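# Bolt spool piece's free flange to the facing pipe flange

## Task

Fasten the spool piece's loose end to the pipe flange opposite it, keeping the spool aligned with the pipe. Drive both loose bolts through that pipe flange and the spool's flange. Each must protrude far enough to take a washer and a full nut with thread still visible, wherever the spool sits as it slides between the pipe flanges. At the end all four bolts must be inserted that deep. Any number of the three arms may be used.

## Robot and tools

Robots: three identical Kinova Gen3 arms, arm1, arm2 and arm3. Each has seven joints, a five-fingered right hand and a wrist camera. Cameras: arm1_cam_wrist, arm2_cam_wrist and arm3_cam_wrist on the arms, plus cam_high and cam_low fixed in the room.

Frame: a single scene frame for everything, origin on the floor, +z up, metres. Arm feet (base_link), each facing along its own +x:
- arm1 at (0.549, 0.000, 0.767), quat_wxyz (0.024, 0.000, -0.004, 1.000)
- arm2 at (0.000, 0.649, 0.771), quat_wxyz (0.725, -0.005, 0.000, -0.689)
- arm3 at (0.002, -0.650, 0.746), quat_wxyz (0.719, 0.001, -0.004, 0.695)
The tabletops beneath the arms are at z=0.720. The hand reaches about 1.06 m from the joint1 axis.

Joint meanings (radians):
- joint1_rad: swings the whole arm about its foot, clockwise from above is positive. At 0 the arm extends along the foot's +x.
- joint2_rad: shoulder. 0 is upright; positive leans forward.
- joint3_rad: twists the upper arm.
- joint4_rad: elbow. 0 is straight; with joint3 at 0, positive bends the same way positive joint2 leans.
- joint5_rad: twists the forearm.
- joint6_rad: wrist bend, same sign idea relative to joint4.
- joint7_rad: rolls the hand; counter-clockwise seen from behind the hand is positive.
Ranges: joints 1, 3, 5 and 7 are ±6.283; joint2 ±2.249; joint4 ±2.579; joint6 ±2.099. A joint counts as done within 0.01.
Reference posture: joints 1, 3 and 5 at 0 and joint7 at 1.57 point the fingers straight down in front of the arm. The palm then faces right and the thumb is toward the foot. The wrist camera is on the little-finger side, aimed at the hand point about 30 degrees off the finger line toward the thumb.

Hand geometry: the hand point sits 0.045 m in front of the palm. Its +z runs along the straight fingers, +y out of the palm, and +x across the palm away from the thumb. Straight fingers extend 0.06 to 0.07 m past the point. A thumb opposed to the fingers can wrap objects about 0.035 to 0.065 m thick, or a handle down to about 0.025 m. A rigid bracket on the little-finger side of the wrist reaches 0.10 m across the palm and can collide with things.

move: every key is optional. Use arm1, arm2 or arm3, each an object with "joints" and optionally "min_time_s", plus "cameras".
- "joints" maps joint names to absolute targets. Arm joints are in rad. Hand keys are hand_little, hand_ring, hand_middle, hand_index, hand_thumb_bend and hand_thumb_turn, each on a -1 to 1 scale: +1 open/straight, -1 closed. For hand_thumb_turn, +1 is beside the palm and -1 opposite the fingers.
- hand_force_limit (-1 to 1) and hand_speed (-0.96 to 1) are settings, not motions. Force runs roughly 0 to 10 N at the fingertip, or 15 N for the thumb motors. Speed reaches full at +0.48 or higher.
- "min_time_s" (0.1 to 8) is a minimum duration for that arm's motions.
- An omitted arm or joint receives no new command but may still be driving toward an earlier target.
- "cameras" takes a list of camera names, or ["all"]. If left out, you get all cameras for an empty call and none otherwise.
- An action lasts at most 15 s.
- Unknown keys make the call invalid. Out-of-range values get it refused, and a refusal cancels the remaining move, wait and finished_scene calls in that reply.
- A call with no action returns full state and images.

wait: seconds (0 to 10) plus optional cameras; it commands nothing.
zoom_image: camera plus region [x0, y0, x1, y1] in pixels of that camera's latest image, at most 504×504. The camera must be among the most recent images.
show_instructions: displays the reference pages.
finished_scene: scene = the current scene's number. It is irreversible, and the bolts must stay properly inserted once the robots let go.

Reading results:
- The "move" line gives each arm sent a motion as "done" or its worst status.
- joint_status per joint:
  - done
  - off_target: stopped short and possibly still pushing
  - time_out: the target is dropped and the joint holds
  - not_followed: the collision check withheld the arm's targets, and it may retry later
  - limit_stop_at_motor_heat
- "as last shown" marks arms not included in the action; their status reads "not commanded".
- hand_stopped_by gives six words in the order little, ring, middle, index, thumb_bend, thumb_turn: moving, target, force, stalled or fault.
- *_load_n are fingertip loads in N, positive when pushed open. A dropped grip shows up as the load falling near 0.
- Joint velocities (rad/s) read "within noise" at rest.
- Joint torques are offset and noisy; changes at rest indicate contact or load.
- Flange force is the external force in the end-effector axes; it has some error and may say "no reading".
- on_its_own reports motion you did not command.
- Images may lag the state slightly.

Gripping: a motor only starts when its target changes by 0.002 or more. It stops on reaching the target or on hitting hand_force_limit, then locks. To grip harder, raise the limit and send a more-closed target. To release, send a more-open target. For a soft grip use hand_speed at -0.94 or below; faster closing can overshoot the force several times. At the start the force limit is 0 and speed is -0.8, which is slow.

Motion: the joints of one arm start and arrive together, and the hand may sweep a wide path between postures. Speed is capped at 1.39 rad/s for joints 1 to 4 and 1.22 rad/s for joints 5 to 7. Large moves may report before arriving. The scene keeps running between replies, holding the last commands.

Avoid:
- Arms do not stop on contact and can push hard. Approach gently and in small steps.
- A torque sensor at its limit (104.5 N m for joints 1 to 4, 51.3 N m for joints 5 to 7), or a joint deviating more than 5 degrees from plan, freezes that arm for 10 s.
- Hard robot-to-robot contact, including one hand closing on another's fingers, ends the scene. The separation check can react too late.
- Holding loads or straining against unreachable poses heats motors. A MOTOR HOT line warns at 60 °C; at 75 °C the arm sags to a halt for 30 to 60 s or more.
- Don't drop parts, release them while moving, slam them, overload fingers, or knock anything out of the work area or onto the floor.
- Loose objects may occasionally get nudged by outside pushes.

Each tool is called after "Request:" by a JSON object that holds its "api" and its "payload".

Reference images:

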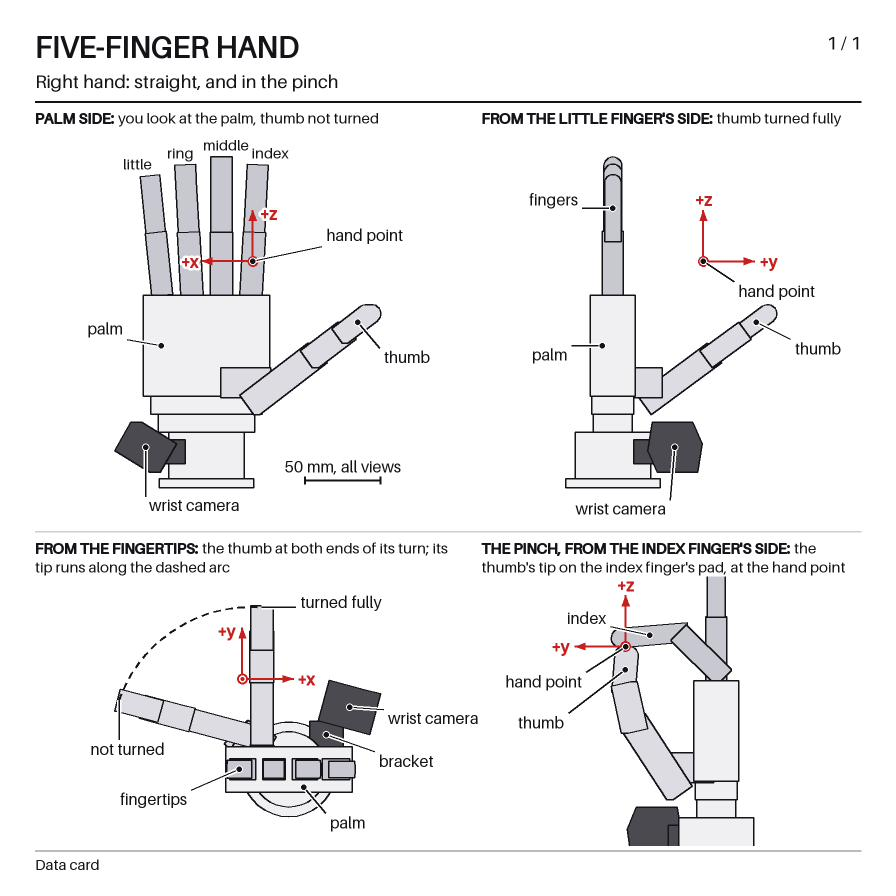

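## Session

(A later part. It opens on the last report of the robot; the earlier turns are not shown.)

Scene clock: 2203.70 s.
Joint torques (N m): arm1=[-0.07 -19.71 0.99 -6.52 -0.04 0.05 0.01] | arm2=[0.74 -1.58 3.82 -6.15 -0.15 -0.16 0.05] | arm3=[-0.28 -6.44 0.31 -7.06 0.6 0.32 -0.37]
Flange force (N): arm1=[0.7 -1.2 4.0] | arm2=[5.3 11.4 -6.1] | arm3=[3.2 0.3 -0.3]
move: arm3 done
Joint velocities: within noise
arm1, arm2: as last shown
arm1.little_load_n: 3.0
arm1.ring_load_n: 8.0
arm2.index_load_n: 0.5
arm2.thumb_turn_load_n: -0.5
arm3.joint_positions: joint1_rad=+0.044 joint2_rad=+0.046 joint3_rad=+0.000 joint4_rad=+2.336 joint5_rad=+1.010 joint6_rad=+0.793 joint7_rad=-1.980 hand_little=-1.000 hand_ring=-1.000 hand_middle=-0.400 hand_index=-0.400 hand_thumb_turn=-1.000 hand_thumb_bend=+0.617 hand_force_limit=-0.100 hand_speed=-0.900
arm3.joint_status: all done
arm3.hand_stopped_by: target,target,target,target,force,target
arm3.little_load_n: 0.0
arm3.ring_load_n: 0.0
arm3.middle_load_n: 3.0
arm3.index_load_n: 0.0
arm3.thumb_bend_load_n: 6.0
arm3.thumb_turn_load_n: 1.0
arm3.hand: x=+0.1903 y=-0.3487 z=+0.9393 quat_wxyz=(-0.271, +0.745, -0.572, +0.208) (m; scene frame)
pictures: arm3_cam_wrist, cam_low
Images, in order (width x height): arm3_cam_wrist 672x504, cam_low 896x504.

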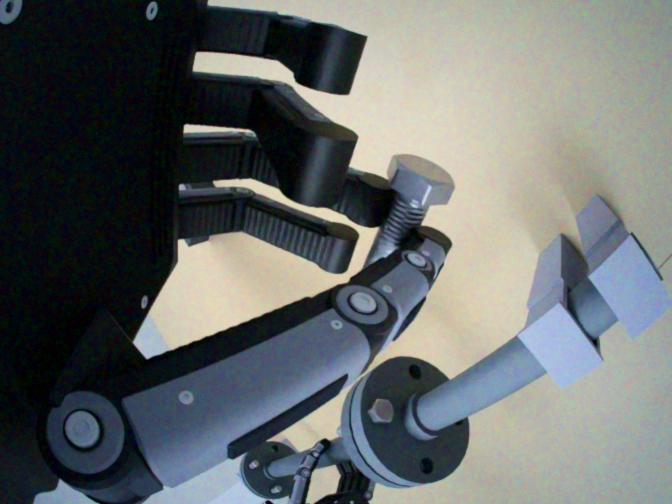

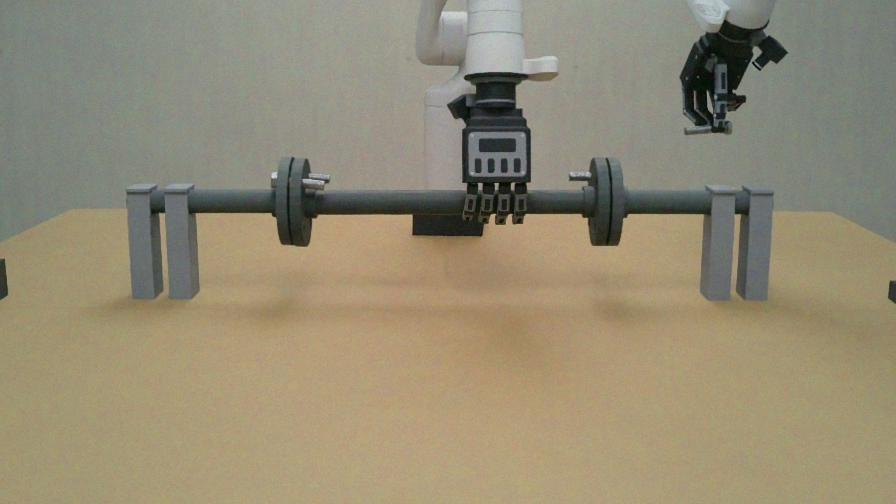

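Request:
{"api": "move", "payload": {"arm3": {"joints":{"joint1_rad":-0.3928,"joint2_rad":0.2642,"joint3_rad":0,"joint4_rad":2.1062,"joint5_rad":0.7557,"joint6_rad":1.1212,"joint7_rad":-2.3578},"min_time_s":2.5}, "cameras": ["cam_high","cam_low","arm1_cam_wrist"]}}

Request:
{"api": "zoom_image", "payload": {"camera": "cam_low", "region": [560, 90, 700, 250]}}

Request:
{"api": "zoom_image", "payload": {"camera": "cam_high", "region": [490, 170, 570, 250]}}

Scene clock: 2309.33 s.
Joint torques (N m): arm1=[-0.09 -19.67 1 -6.46 -0.02 -0.04 0.05] | arm2=[0.76 -1.6 3.83 -6.14 -0.15 -0.16 0.05] | arm3=[-0.23 -9.7 0.68 -6.17 0.71 0.77 -0.35]
Flange force (N): arm1=[0.7 -1.5 3.7] | arm2=[5.2 11.5 -6.1] | arm3=[2.6 -1.7 0.8]
move: arm3 done
Joint velocities: within noise
arm1, arm2: as last shown
arm1.little_load_n: 2.5
arm1.ring_load_n: 7.5
arm1.index_load_n: 0.5
arm2.index_load_n: 0.0
arm2.thumb_turn_load_n: 0.0
arm3.joint_positions: joint1_rad=-0.393 joint2_rad=+0.264 joint3_rad=+0.000 joint4_rad=+2.106 joint5_rad=+0.756 joint6_rad=+1.121 joint7_rad=-2.358 hand_little=-1.000 hand_ring=-1.000 hand_middle=-0.400 hand_index=-0.400 hand_thumb_turn=-1.000 hand_thumb_bend=+0.617 hand_force_limit=-0.100 hand_speed=-0.900
arm3.joint_status: all done
arm3.hand_stopped_by: target,target,target,target,force,target
arm3.little_load_n: 0.0
arm3.ring_load_n: 0.0
arm3.middle_load_n: 3.0
arm3.index_load_n: 0.0
arm3.thumb_bend_load_n: 5.5
arm3.thumb_turn_load_n: 0.5
arm3.hand: x=+0.0660 y=-0.2849 z=+0.9293 quat_wxyz=(-0.262, +0.675, -0.654, +0.220) (m; scene frame)
pictures: arm1_cam_wrist, cam_high, cam_low
Images, in order (width x height): arm1_cam_wrist 672x504, cam_high 896x504, cam_low 896x504.

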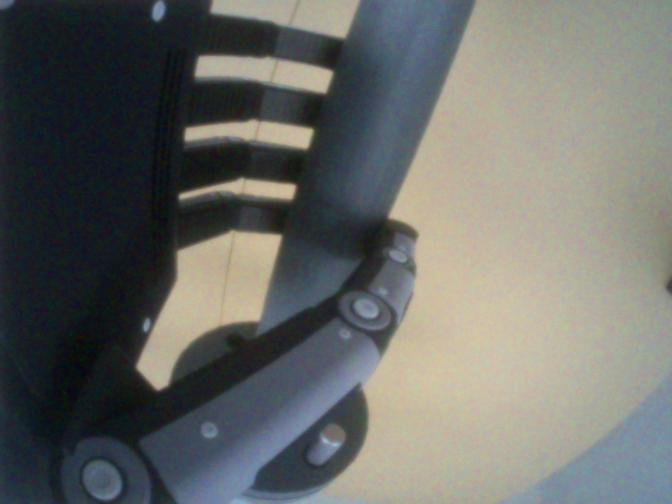

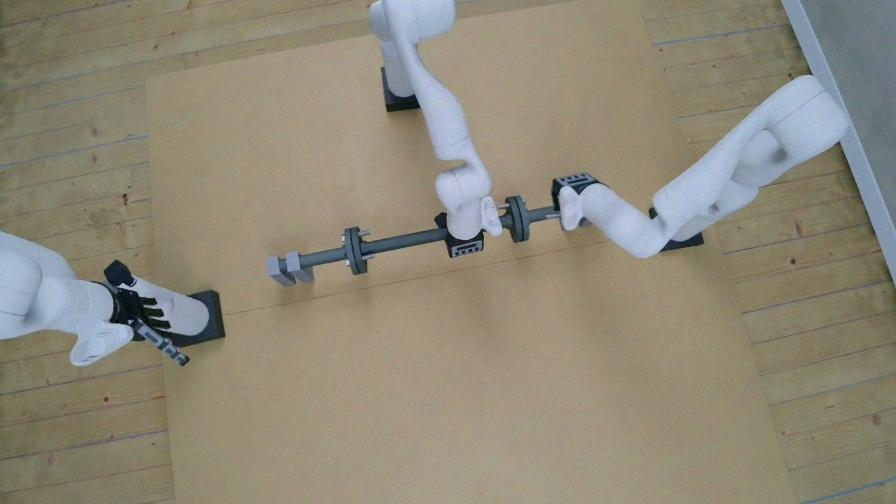

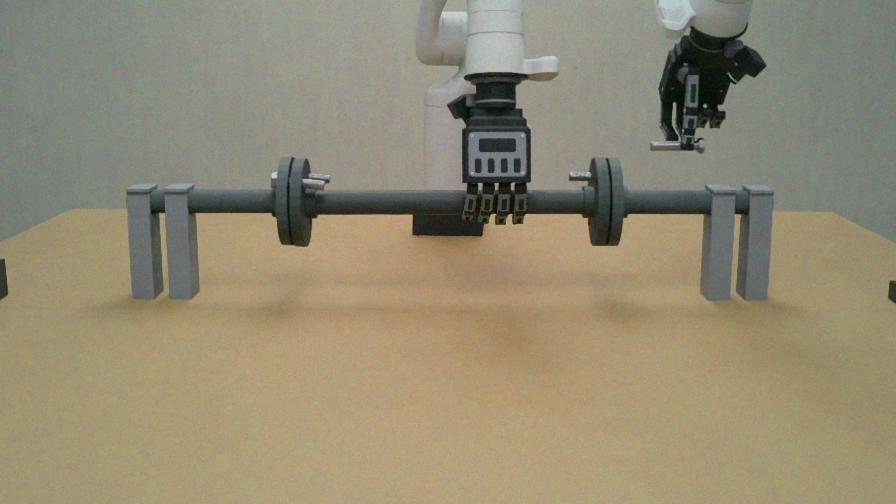

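Scaled by 3.150 from the camera's 896x504 image, which has a finer 1280x720 frame.

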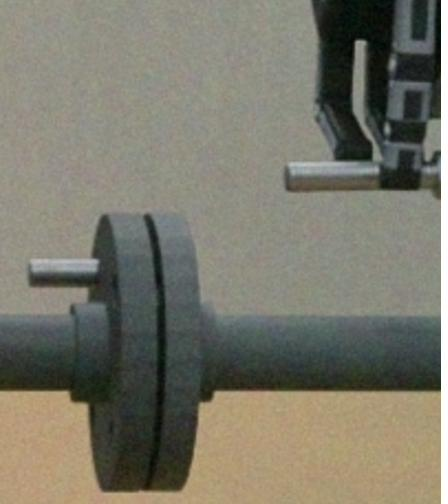

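Scaled by 6.300 from the camera's 896x504 image, which has a finer 1280x720 frame.

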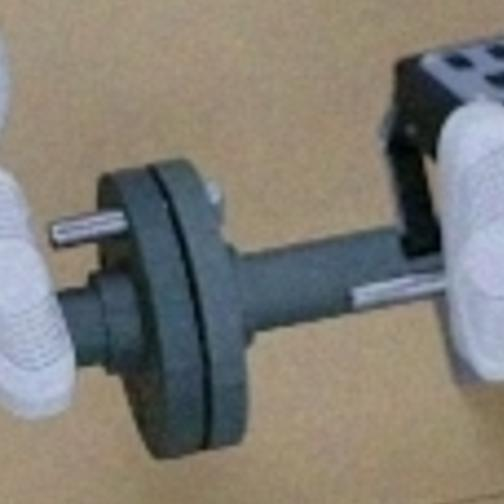

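Request:
{"api": "move", "payload": {"arm3": {"joints":{"joint1_rad":-0.3937,"joint2_rad":0.3657,"joint3_rad":0,"joint4_rad":2.1728,"joint5_rad":0.8221,"joint6_rad":1.0028,"joint7_rad":-2.4951},"min_time_s":2}, "cameras": ["cam_high","cam_low","arm3_cam_wrist"]}}

Request:
{"api": "zoom_image", "payload": {"camera": "cam_low", "region": [585, 150, 685, 250]}}

Request:
{"api": "zoom_image", "payload": {"camera": "cam_high", "region": [500, 190, 560, 250]}}

Scene clock: 2335.20 s.
Joint torques (N m): arm1=[-0.1 -19.69 0.96 -6.47 0.02 -0.07 0.12] | arm2=[0.74 -1.56 3.82 -6.13 -0.12 -0.15 0.05] | arm3=[-0.2 -10.49 0.92 -5.09 0.48 0.94 -0.43]
Flange force (N): arm1=[0.5 -1.6 3.7] | arm2=[5.3 11.4 -6.1] | arm3=[2.2 -2.2 0.3]
move: arm3 done
Joint velocities: within noise
arm1, arm2: as last shown
arm1.index_load_n: 0.0
arm3.joint_positions: joint1_rad=-0.394 joint2_rad=+0.366 joint3_rad=+0.000 joint4_rad=+2.173 joint5_rad=+0.822 joint6_rad=+1.003 joint7_rad=-2.495 hand_little=-1.000 hand_ring=-1.000 hand_middle=-0.400 hand_index=-0.400 hand_thumb_turn=-1.000 hand_thumb_bend=+0.617 hand_force_limit=-0.100 hand_speed=-0.900
arm3.joint_status: all done
arm3.hand_stopped_by: target,target,target,target,force,target
arm3.little_load_n: 0.0
arm3.ring_load_n: 0.0
arm3.middle_load_n: 3.0
arm3.index_load_n: 0.0
arm3.thumb_bend_load_n: 6.0
arm3.thumb_turn_load_n: 0.5
arm3.hand: x=+0.0659 y=-0.2847 z=+0.8826 quat_wxyz=(-0.262, +0.675, -0.654, +0.220) (m; scene frame)
pictures: arm3_cam_wrist, cam_high, cam_low
Images, in order (width x height): arm3_cam_wrist 672x504, cam_high 896x504, cam_low 896x504.

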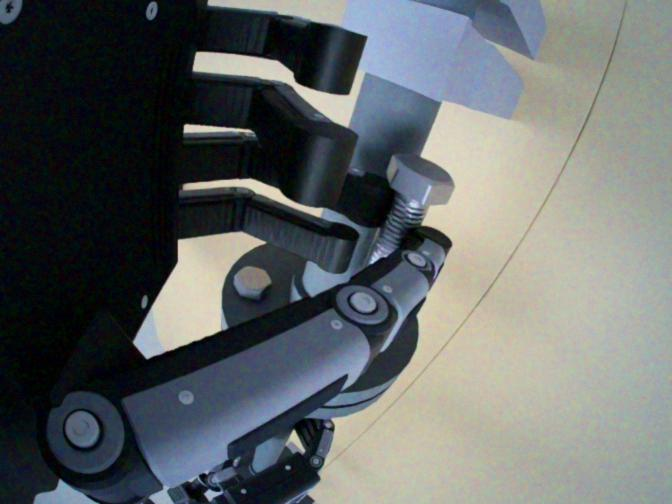

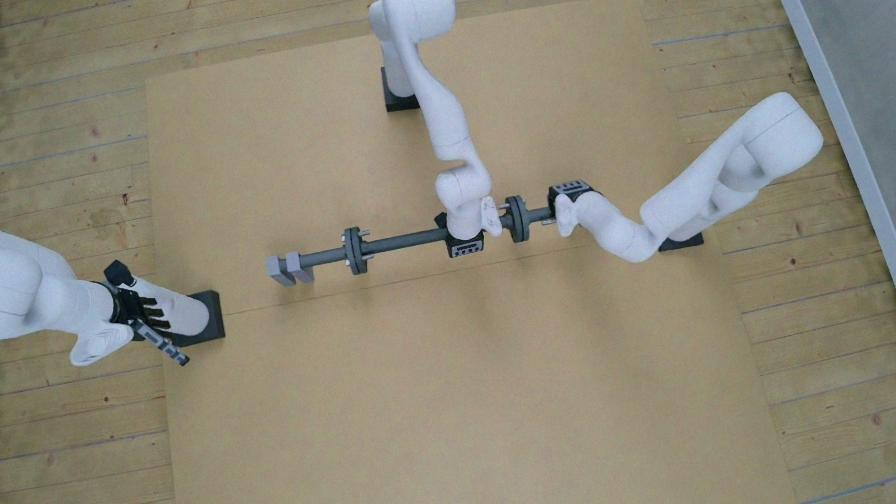

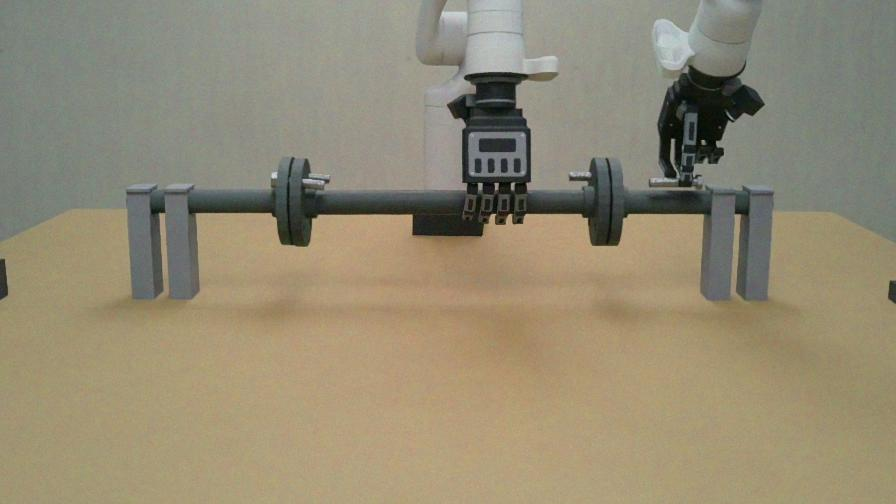

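Scaled by 5.040 from the camera's 896x504 image, which has a finer 1280x720 frame.

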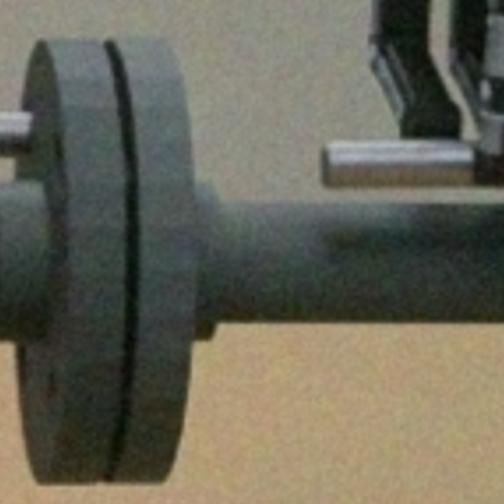

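Scaled by 8.400 from the camera's 896x504 image, which has a finer 1280x720 frame.

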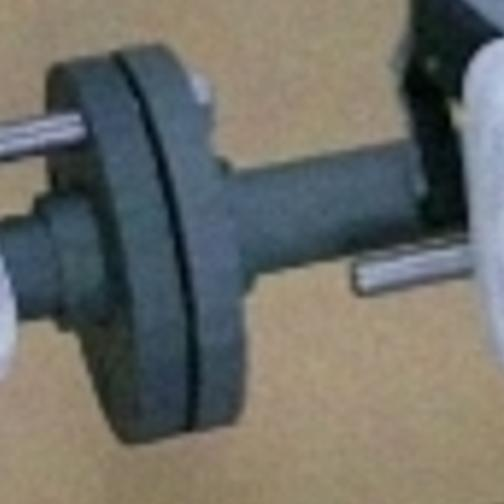

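Request:
{"api": "move", "payload": {"arm3": {"joints":{"joint1_rad":-0.3706,"joint2_rad":0.4023,"joint3_rad":0,"joint4_rad":2.1052,"joint5_rad":0.8207,"joint6_rad":1.0142,"joint7_rad":-2.4572},"min_time_s":1.5}}}

Request:
{"api": "move", "payload": {"arm3": {"joints":{"joint1_rad":-0.3641,"joint2_rad":0.4134,"joint3_rad":0,"joint4_rad":2.0843,"joint5_rad":0.8199,"joint6_rad":1.0181,"joint7_rad":-2.4457},"min_time_s":1}, "cameras": ["cam_high","cam_low"]}}

Request:
{"api": "zoom_image", "payload": {"camera": "cam_low", "region": [585, 150, 685, 250]}}

Request:
{"api": "zoom_image", "payload": {"camera": "cam_high", "region": [500, 190, 560, 250]}}

Scene clock: 2410.90 s.
Joint torques (N m): arm1=[-0.12 -19.66 0.85 -6.53 -0.01 -0.03 0.1] | arm2=[0.75 -1.57 3.83 -6.14 -0.12 -0.15 0.07] | arm3=[-0.17 -11.39 0.99 -5.27 0.54 0.91 -0.41]
Flange force (N): arm1=[0.6 -1.3 3.8] | arm2=[5.3 11.5 -6.1] | arm3=[2.1 -2.0 0.2]
move: arm3 done
Joint velocities: within noise
arm1, arm2: as last shown
arm3.joint_positions: joint1_rad=-0.371 joint2_rad=+0.402 joint3_rad=+0.000 joint4_rad=+2.105 joint5_rad=+0.821 joint6_rad=+1.014 joint7_rad=-2.457 hand_little=-1.000 hand_ring=-1.000 hand_middle=-0.400 hand_index=-0.400 hand_thumb_turn=-1.000 hand_thumb_bend=+0.617 hand_force_limit=-0.100 hand_speed=-0.900
arm3.joint_status: all done
arm3.hand_stopped_by: target,target,target,target,force,target
arm3.little_load_n: 0.0
arm3.ring_load_n: 0.0
arm3.middle_load_n: 3.0
arm3.index_load_n: 0.0
arm3.thumb_bend_load_n: 5.5
arm3.thumb_turn_load_n: 0.5
arm3.hand: x=+0.0660 y=-0.2618 z=+0.8827 quat_wxyz=(-0.262, +0.675, -0.654, +0.220) (m; scene frame)
pictures: none

Scene clock: 2412.20 s.
Joint torques (N m): arm1=[-0.08 -19.63 0.97 -6.52 -0.03 -0.03 0.07] | arm2=[0.82 -1.53 3.8 -6.16 -0.17 -0.14 0.06] | arm3=[-0.18 -11.6 0.98 -5.44 0.55 0.81 -0.39]
Flange force (N): arm1=[0.6 -1.2 3.7] | arm2=[5.3 11.3 -6.0] | arm3=[2.5 -2.0 0.1]
move: arm3 done
Joint velocities: within noise
arm1.joint_positions: joint1_rad=-0.213 joint2_rad=+0.646 joint3_rad=+0.000 joint4_rad=+1.658 joint5_rad=+0.020 joint6_rad=+0.663 joint7_rad=-0.132 hand_little=+0.014 hand_ring=+0.030 hand_middle=+0.042 hand_index=+0.056 hand_thumb_turn=-1.000 hand_thumb_bend=+0.374 hand_force_limit=-0.400 hand_speed=-0.900
arm1.joint_status: not commanded
arm1.hand_stopped_by: force,force,force,force,force,target
arm1.little_load_n: 3.0
arm1.ring_load_n: 7.5
arm1.middle_load_n: 0.5
arm1.index_load_n: 0.0
arm1.thumb_bend_load_n: 6.5
arm1.thumb_turn_load_n: 0.5
arm1.hand: x=+0.0695 y=-0.0895 z=+0.8496 quat_wxyz=(-0.060, +0.687, +0.721, -0.063) (m; scene frame)
arm2.joint_positions: joint1_rad=+0.670 joint2_rad=-0.349 joint3_rad=-0.051 joint4_rad=+1.624 joint5_rad=-0.060 joint6_rad=+1.887 joint7_rad=-2.276 hand_little=+1.000 hand_ring=+1.000 hand_middle=+1.000 hand_index=+1.000 hand_thumb_turn=+1.000 hand_thumb_bend=+1.000 hand_force_limit=+0.000 hand_speed=-0.800
arm2.joint_status: not commanded
arm2.hand_stopped_by: target,target,target,target,target,target
arm2.little_load_n: 0.0
arm2.ring_load_n: 0.0
arm2.middle_load_n: 0.0
arm2.index_load_n: 0.0
arm2.thumb_bend_load_n: 0.0
arm2.thumb_turn_load_n: 0.0
arm2.hand: x=-0.0916 y=+0.4621 z=+1.2232 quat_wxyz=(-0.008, -0.988, -0.155, -0.018) (m; scene frame)
arm3.joint_positions: joint1_rad=-0.364 joint2_rad=+0.413 joint3_rad=+0.000 joint4_rad=+2.084 joint5_rad=+0.820 joint6_rad=+1.018 joint7_rad=-2.446 hand_little=-1.000 hand_ring=-1.000 hand_middle=-0.400 hand_index=-0.400 hand_thumb_turn=-1.000 hand_thumb_bend=+0.617 hand_force_limit=-0.100 hand_speed=-0.900
arm3.joint_status: all done
arm3.hand_stopped_by: target,target,target,target,force,target
arm3.little_load_n: 0.0
arm3.ring_load_n: 0.0
arm3.middle_load_n: 3.0
arm3.index_load_n: 0.5
arm3.thumb_bend_load_n: 6.0
arm3.thumb_turn_load_n: 0.5
arm3.hand: x=+0.0660 y=-0.2548 z=+0.8827 quat_wxyz=(-0.262, +0.675, -0.654, +0.220) (m; scene frame)
pictures: cam_high, cam_low
Images, in order (width x height): cam_high 896x504, cam_low 896x504.

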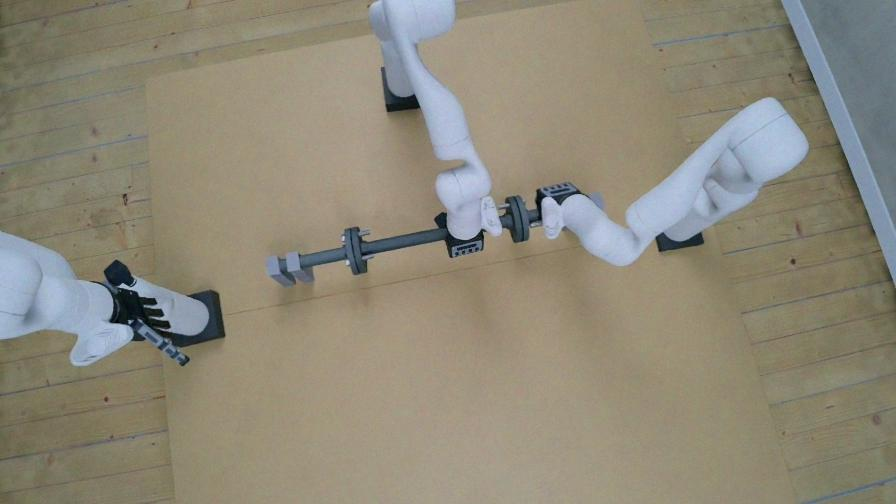

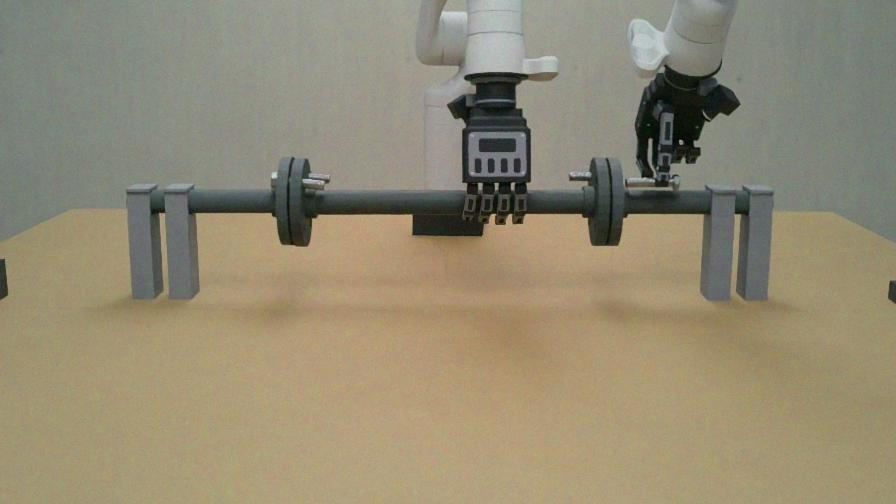

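Scaled by 5.040 from the camera's 896x504 image, which has a finer 1280x720 frame.

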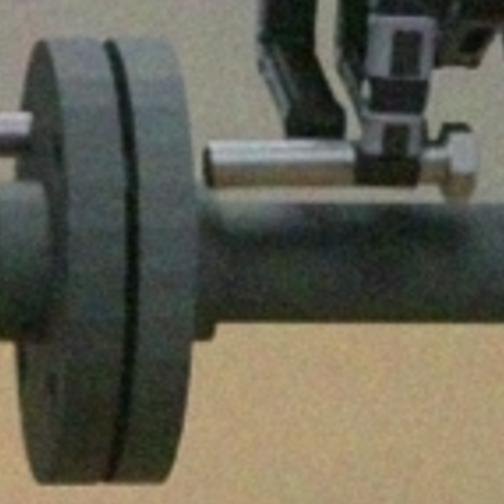

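Scaled by 8.400 from the camera's 896x504 image, which has a finer 1280x720 frame.

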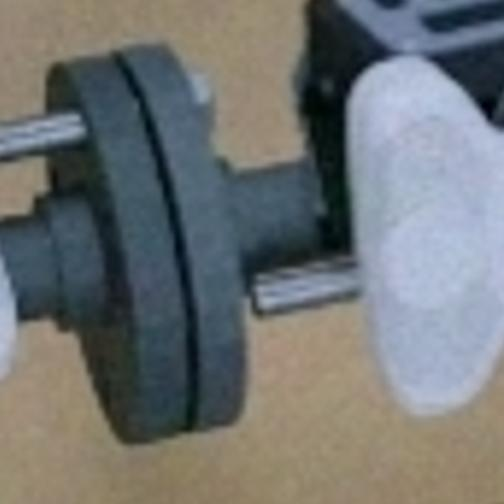

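Request:
{"api": "move", "payload": {"arm3": {"joints":{"joint1_rad":-0.3578,"joint2_rad":0.4247,"joint3_rad":0,"joint4_rad":2.0632,"joint5_rad":0.8189,"joint6_rad":1.0221,"joint7_rad":-2.4342},"min_time_s":1}, "cameras": ["cam_high","cam_low"]}}

Request:
{"api": "zoom_image", "payload": {"camera": "cam_low", "region": [585, 150, 685, 250]}}

Request:
{"api": "zoom_image", "payload": {"camera": "cam_high", "region": [500, 190, 560, 250]}}

Scene clock: 2424.57 s.
Joint torques (N m): arm1=[-0.09 -19.59 0.99 -6.56 0.06 -0.03 0.08] | arm2=[0.73 -1.57 3.81 -6.09 -0.15 -0.12 0.03] | arm3=[-0.57 -12.13 0.64 -7.1 0.99 0.06 -0.6]
Flange force (N): arm1=[0.7 -1.0 3.6] | arm2=[5.1 11.4 -6.2] | arm3=[5.7 -2.8 0.0]
move: arm3 done
Joint velocities: within noise
arm1, arm2: as last shown
arm1.little_load_n: 2.5
arm1.thumb_bend_load_n: 7.0
arm3.joint_positions: joint1_rad=-0.358 joint2_rad=+0.425 joint3_rad=+0.000 joint4_rad=+2.063 joint5_rad=+0.819 joint6_rad=+1.022 joint7_rad=-2.434 hand_little=-1.000 hand_ring=-1.000 hand_middle=-0.400 hand_index=-0.400 hand_thumb_turn=-1.000 hand_thumb_bend=+0.617 hand_force_limit=-0.100 hand_speed=-0.900
arm3.joint_status: all done
arm3.hand_stopped_by: target,target,target,target,force,target
arm3.little_load_n: 0.0
arm3.ring_load_n: 0.0
arm3.middle_load_n: 2.5
arm3.index_load_n: 0.0
arm3.thumb_bend_load_n: 6.0
arm3.thumb_turn_load_n: 0.0
arm3.hand: x=+0.0660 y=-0.2478 z=+0.8827 quat_wxyz=(-0.262, +0.675, -0.654, +0.220) (m; scene frame)
pictures: cam_high, cam_low
Images, in order (width x height): cam_high 896x504, cam_low 896x504.

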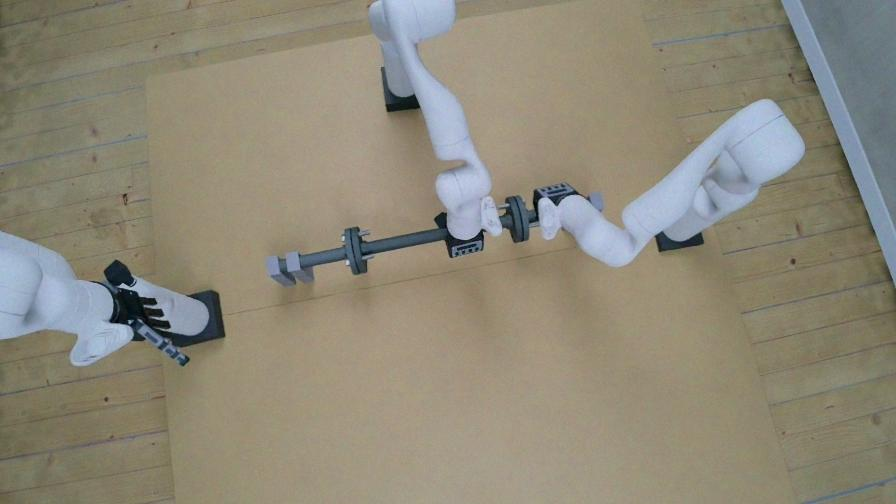

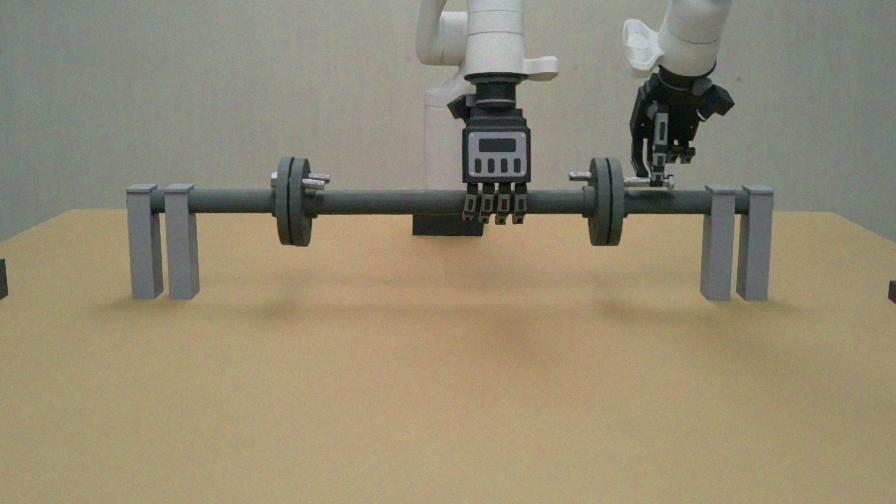

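Scaled by 5.040 from the camera's 896x504 image, which has a finer 1280x720 frame.

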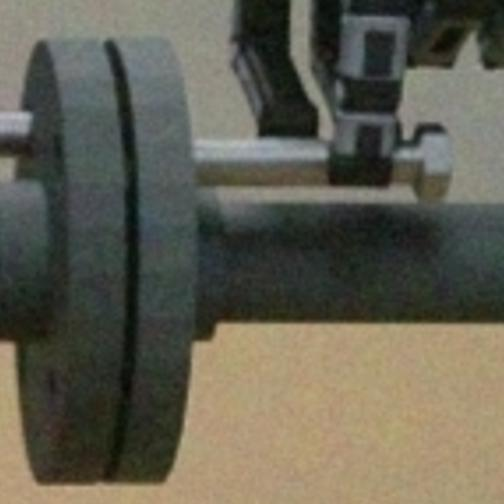

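Scaled by 8.400 from the camera's 896x504 image, which has a finer 1280x720 frame.

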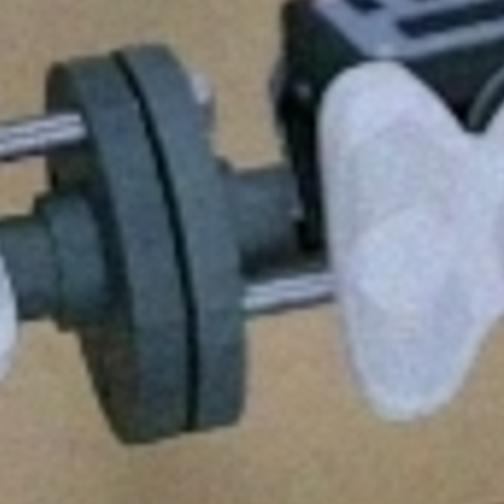

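Request:
{"api": "move", "payload": {"arm3": {"joints":{"joint1_rad":-0.3561,"joint2_rad":0.4279,"joint3_rad":0,"joint4_rad":2.0572,"joint5_rad":0.8186,"joint6_rad":1.0233,"joint7_rad":-2.4309},"min_time_s":0.6}}}

Scene clock: 2446.03 s.
Joint torques (N m): arm1=[-0.09 -19.66 0.98 -6.5 0.02 0 0.02] | arm2=[0.74 -1.59 3.8 -6.12 -0.13 -0.12 0.04] | arm3=[-0.24 -12 0.94 -5.53 0.53 0.78 -0.37]
Flange force (N): arm1=[0.7 -1.3 3.8] | arm2=[5.1 11.4 -6.1] | arm3=[2.4 -1.9 0.4]
move: arm3 done
Joint velocities: within noise
arm1, arm2: as last shown
arm1.thumb_bend_load_n: 6.5
arm2.thumb_turn_load_n: -0.5
arm3.joint_positions: joint1_rad=-0.356 joint2_rad=+0.428 joint3_rad=+0.000 joint4_rad=+2.057 joint5_rad=+0.819 joint6_rad=+1.023 joint7_rad=-2.431 hand_little=-1.000 hand_ring=-1.000 hand_middle=-0.400 hand_index=-0.400 hand_thumb_turn=-1.000 hand_thumb_bend=+0.617 hand_force_limit=-0.100 hand_speed=-0.900
arm3.joint_status: all done
arm3.hand_stopped_by: target,target,target,target,force,target
arm3.little_load_n: 0.0
arm3.ring_load_n: 0.0
arm3.middle_load_n: 2.5
arm3.index_load_n: 0.0
arm3.thumb_bend_load_n: 5.5
arm3.thumb_turn_load_n: 0.5
arm3.hand: x=+0.0660 y=-0.2458 z=+0.8827 quat_wxyz=(-0.262, +0.675, -0.654, +0.220) (m; scene frame)
pictures: none

Request:
{"api": "move", "payload": {"arm3": {"joints":{"joint1_rad":-0.3509,"joint2_rad":0.4375,"joint3_rad":0,"joint4_rad":2.0389,"joint5_rad":0.8175,"joint6_rad":1.0269,"joint7_rad":-2.4210},"min_time_s":1.2}, "cameras": ["cam_high","cam_low"]}}

Request:
{"api": "zoom_image", "payload": {"camera": "cam_low", "region": [585, 150, 685, 250]}}

Request:
{"api": "zoom_image", "payload": {"camera": "cam_high", "region": [500, 190, 560, 250]}}

Scene clock: 2459.33 s.
Joint torques (N m): arm1=[-0.18 -19.7 0.97 -6.39 0.06 -0.05 0.05] | arm2=[0.75 -1.54 3.82 -6.11 -0.16 -0.11 0.06] | arm3=[-0.32 -12.19 1.01 -5.58 0.55 0.73 -0.35]
Flange force (N): arm1=[0.9 -1.9 3.7] | arm2=[5.3 11.4 -6.1] | arm3=[2.4 -2.0 0.2]
move: arm3 done
Joint velocities: within noise
arm1, arm2: as last shown
arm1.little_load_n: 3.0
arm1.middle_load_n: 1.0
arm1.thumb_bend_load_n: 7.0
arm2.thumb_turn_load_n: 0.0
arm3.joint_positions: joint1_rad=-0.351 joint2_rad=+0.437 joint3_rad=+0.000 joint4_rad=+2.039 joint5_rad=+0.818 joint6_rad=+1.027 joint7_rad=-2.421 hand_little=-1.000 hand_ring=-1.000 hand_middle=-0.400 hand_index=-0.400 hand_thumb_turn=-1.000 hand_thumb_bend=+0.617 hand_force_limit=-0.100 hand_speed=-0.900
arm3.joint_status: all done
arm3.hand_stopped_by: target,target,target,target,force,target
arm3.little_load_n: 0.0
arm3.ring_load_n: 0.0
arm3.middle_load_n: 2.5
arm3.index_load_n: 0.0
arm3.thumb_bend_load_n: 5.5
arm3.thumb_turn_load_n: 1.0
arm3.hand: x=+0.0661 y=-0.2398 z=+0.8827 quat_wxyz=(-0.262, +0.675, -0.654, +0.220) (m; scene frame)
pictures: cam_high, cam_low
Images, in order (width x height): cam_high 896x504, cam_low 896x504.

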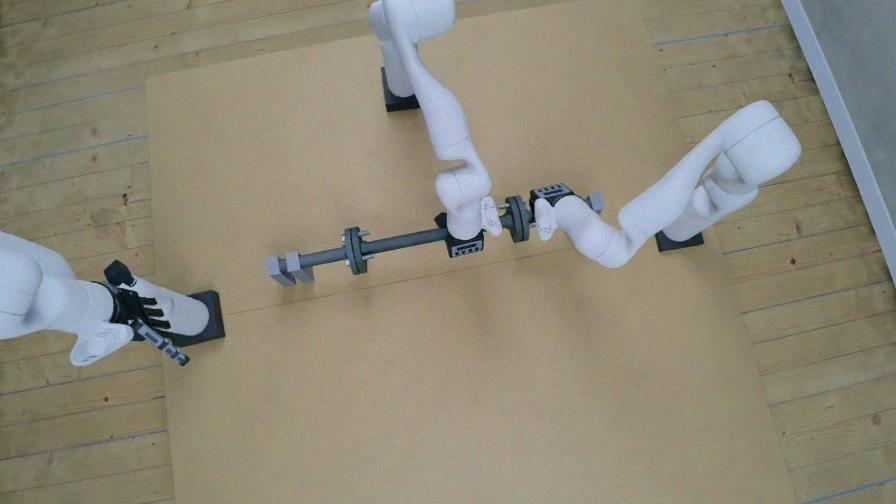

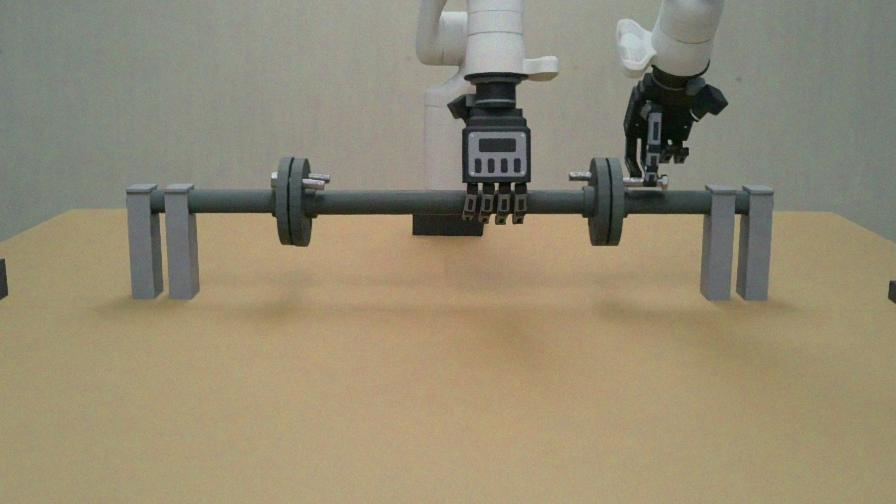

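Scaled by 5.040 from the camera's 896x504 image, which has a finer 1280x720 frame.

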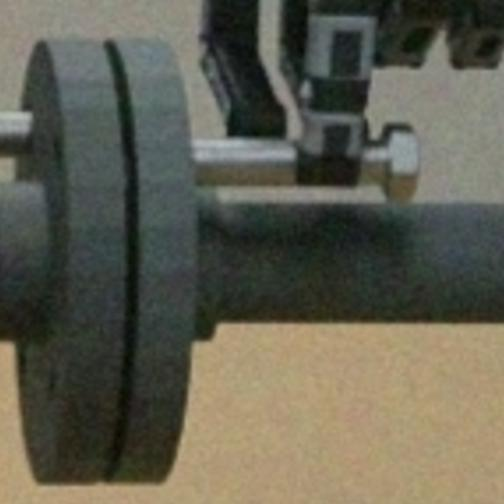

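Scaled by 8.400 from the camera's 896x504 image, which has a finer 1280x720 frame.

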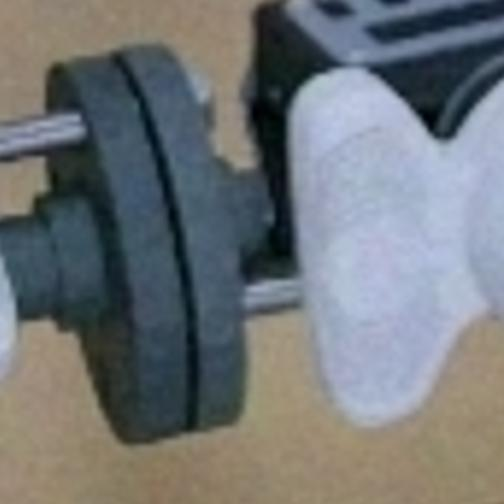

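Request:
{"api": "move", "payload": {"arm3": {"joints":{"joint1_rad":-0.3460,"joint2_rad":0.4472,"joint3_rad":0,"joint4_rad":2.0205,"joint5_rad":0.8162,"joint6_rad":1.0306,"joint7_rad":-2.4112},"min_time_s":1.2}}}

Request:
{"api": "move", "payload": {"arm3": {"joints":{"joint1_rad":-0.3429,"joint2_rad":0.4537,"joint3_rad":0,"joint4_rad":2.0082,"joint5_rad":0.8154,"joint6_rad":1.0332,"joint7_rad":-2.4046},"min_time_s":1}, "cameras": ["cam_high","cam_low"]}}

Request:
{"api": "zoom_image", "payload": {"camera": "cam_low", "region": [585, 150, 685, 250]}}

Scene clock: 2499.43 s.
Joint torques (N m): arm1=[-0.11 -19.71 0.92 -6.52 -0.01 0.01 0.03] | arm2=[0.73 -1.58 3.81 -6.14 -0.12 -0.17 0.06] | arm3=[-0.3 -12.44 1.02 -5.64 0.56 0.72 -0.43]
Flange force (N): arm1=[0.8 -1.3 3.9] | arm2=[5.3 11.4 -6.1] | arm3=[2.3 -2.2 0.2]
move: arm3 done
Joint velocities: within noise
arm1, arm2: as last shown
arm1.little_load_n: 2.5
arm1.middle_load_n: 0.5
arm2.little_load_n: 0.5
arm3.joint_positions: joint1_rad=-0.346 joint2_rad=+0.447 joint3_rad=+0.000 joint4_rad=+2.020 joint5_rad=+0.816 joint6_rad=+1.031 joint7_rad=-2.411 hand_little=-1.000 hand_ring=-1.000 hand_middle=-0.400 hand_index=-0.400 hand_thumb_turn=-1.000 hand_thumb_bend=+0.617 hand_force_limit=-0.100 hand_speed=-0.900
arm3.joint_status: all done
arm3.hand_stopped_by: target,target,target,target,force,target
arm3.little_load_n: 0.0
arm3.ring_load_n: 0.0
arm3.middle_load_n: 2.5
arm3.index_load_n: 0.0
arm3.thumb_bend_load_n: 5.5
arm3.thumb_turn_load_n: 0.5
arm3.hand: x=+0.0660 y=-0.2338 z=+0.8827 quat_wxyz=(-0.262, +0.675, -0.654, +0.220) (m; scene frame)
pictures: none

Scene clock: 2500.73 s.
Joint torques (N m): arm1=[-0.12 -19.64 0.92 -6.46 -0.02 -0.04 0.05] | arm2=[0.76 -1.58 3.82 -6.12 -0.14 -0.14 0.07] | arm3=[-0.3 -12.55 0.9 -5.76 0.57 0.67 -0.37]
Flange force (N): arm1=[0.7 -1.5 3.7] | arm2=[5.3 11.5 -6.1] | arm3=[2.7 -2.1 0.2]
move: arm3 done
Joint velocities: within noise
arm1, arm2: as last shown
arm1.little_load_n: 3.0
arm2.little_load_n: 0.0
arm3.joint_positions: joint1_rad=-0.343 joint2_rad=+0.454 joint3_rad=+0.000 joint4_rad=+2.008 joint5_rad=+0.815 joint6_rad=+1.033 joint7_rad=-2.405 hand_little=-1.000 hand_ring=-1.000 hand_middle=-0.400 hand_index=-0.400 hand_thumb_turn=-1.000 hand_thumb_bend=+0.617 hand_force_limit=-0.100 hand_speed=-0.900
arm3.joint_status: all done
arm3.hand_stopped_by: target,target,target,target,force,target
arm3.little_load_n: 0.0
arm3.ring_load_n: 0.0
arm3.middle_load_n: 3.0
arm3.index_load_n: 0.0
arm3.thumb_bend_load_n: 5.5
arm3.thumb_turn_load_n: 0.5
arm3.hand: x=+0.0660 y=-0.2298 z=+0.8827 quat_wxyz=(-0.262, +0.675, -0.654, +0.220) (m; scene frame)
pictures: cam_high, cam_low
Images, in order (width x height): cam_high 896x504, cam_low 896x504.

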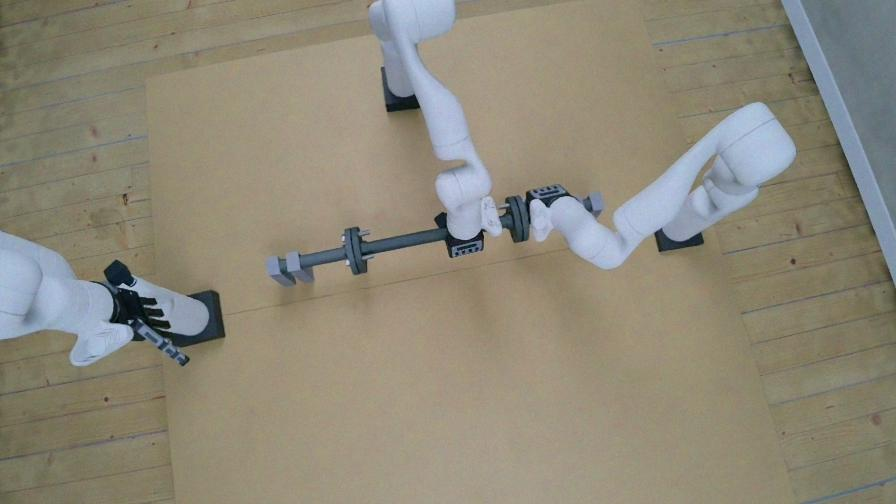

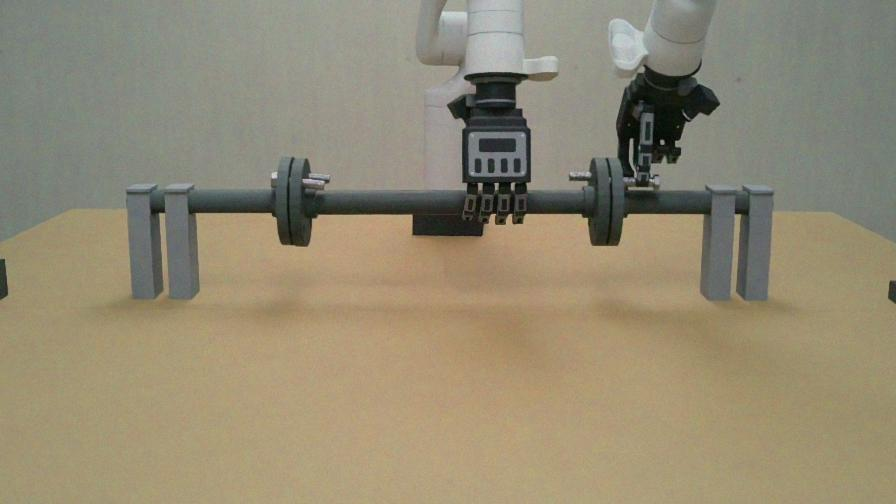

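Scaled by 5.040 from the camera's 896x504 image, which has a finer 1280x720 frame.

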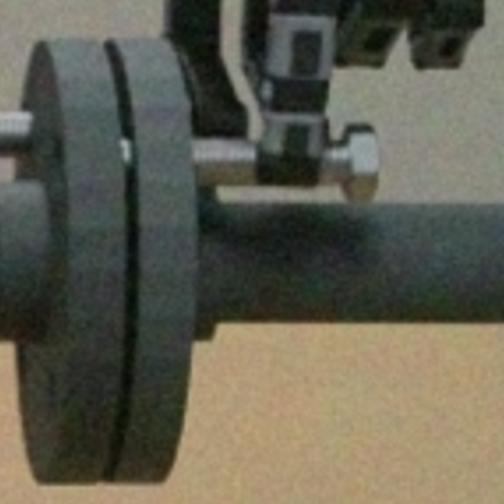

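Request:
{"api": "move", "payload": {"arm3": {"joints":{"joint1_rad":-0.3402,"joint2_rad":0.4593,"joint3_rad":0,"joint4_rad":1.9973,"joint5_rad":0.8145,"joint6_rad":1.0355,"joint7_rad":-2.3988},"min_time_s":1}, "cameras": ["arm3_cam_wrist","cam_low"]}}

Request:
{"api": "zoom_image", "payload": {"camera": "cam_low", "region": [585, 150, 685, 250]}}

Request:
{"api": "zoom_image", "payload": {"camera": "arm3_cam_wrist", "region": [260, 140, 480, 360]}}

Scene clock: 2511.73 s.
Joint torques (N m): arm1=[-0.14 -19.65 0.88 -6.42 0.05 0 0] | arm2=[0.76 -1.58 3.8 -6.12 -0.11 -0.13 0.06] | arm3=[0.1 -11.98 1.49 -14.65 4.99 -3.96 -0.92]
Flange force (N): arm1=[0.8 -1.6 3.8] | arm2=[5.2 11.4 -6.1] | arm3=[25.9 -2.7 -12.0]
move: arm3 done
Joint velocities: within noise
arm1, arm2: as last shown
arm1.little_load_n: 2.5
arm1.middle_load_n: 1.0
arm1.thumb_bend_load_n: 6.5
arm3.joint_positions: joint1_rad=-0.340 joint2_rad=+0.459 joint3_rad=+0.000 joint4_rad=+1.997 joint5_rad=+0.814 joint6_rad=+1.036 joint7_rad=-2.399 hand_little=-1.000 hand_ring=-1.000 hand_middle=-0.400 hand_index=-0.400 hand_thumb_turn=-1.000 hand_thumb_bend=+0.617 hand_force_limit=-0.100 hand_speed=-0.900
arm3.joint_status: all done
arm3.hand_stopped_by: target,target,target,target,force,target
arm3.little_load_n: 0.0
arm3.ring_load_n: 0.0
arm3.middle_load_n: 3.0
arm3.index_load_n: -4.0
arm3.thumb_bend_load_n: 5.5
arm3.thumb_turn_load_n: 0.5
arm3.hand: x=+0.0660 y=-0.2263 z=+0.8827 quat_wxyz=(-0.262, +0.675, -0.654, +0.220) (m; scene frame)
pictures: arm3_cam_wrist, cam_low
Images, in order (width x height): arm3_cam_wrist 672x504, cam_low 896x504.

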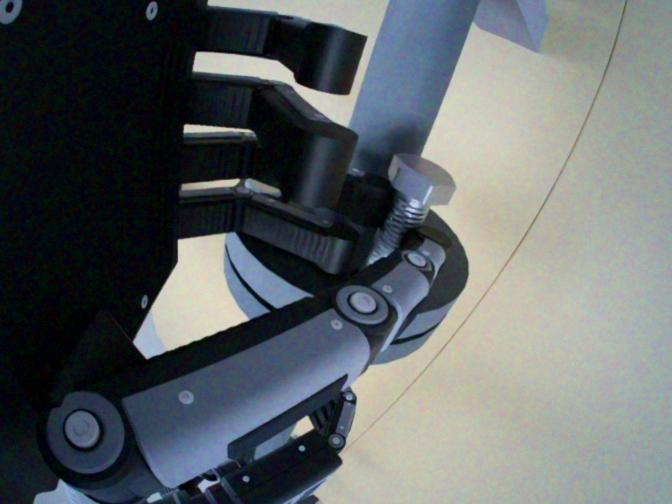

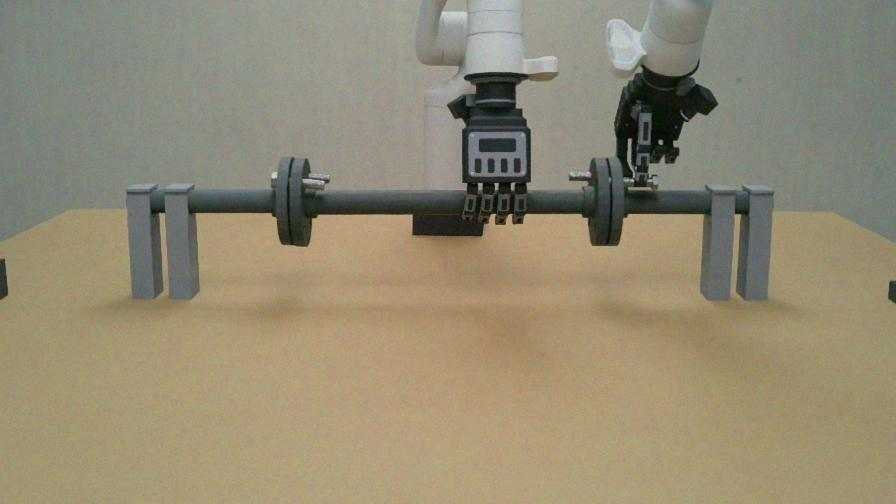

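Scaled by 5.040 from the camera's 896x504 image, which has a finer 1280x720 frame.

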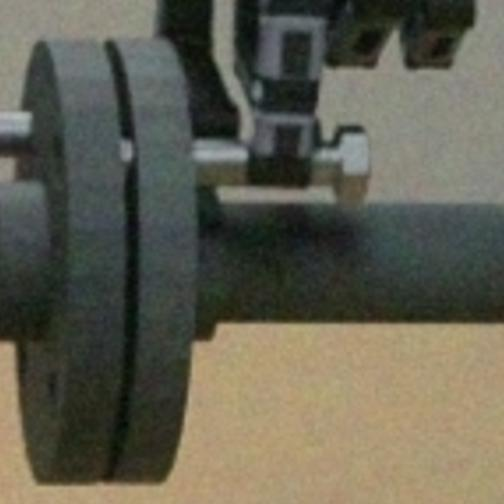

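Scaled by 2.291 from the camera's 672x504 image, which has a finer 960x720 frame.

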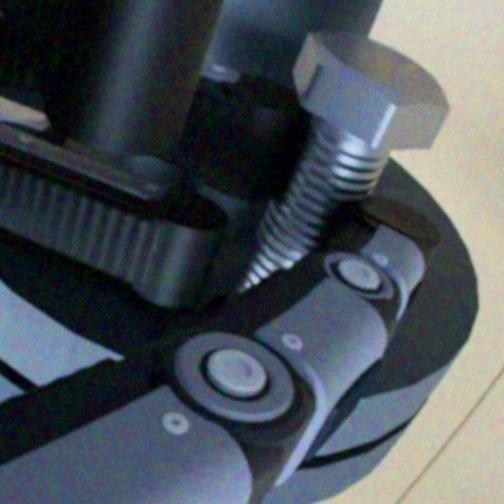

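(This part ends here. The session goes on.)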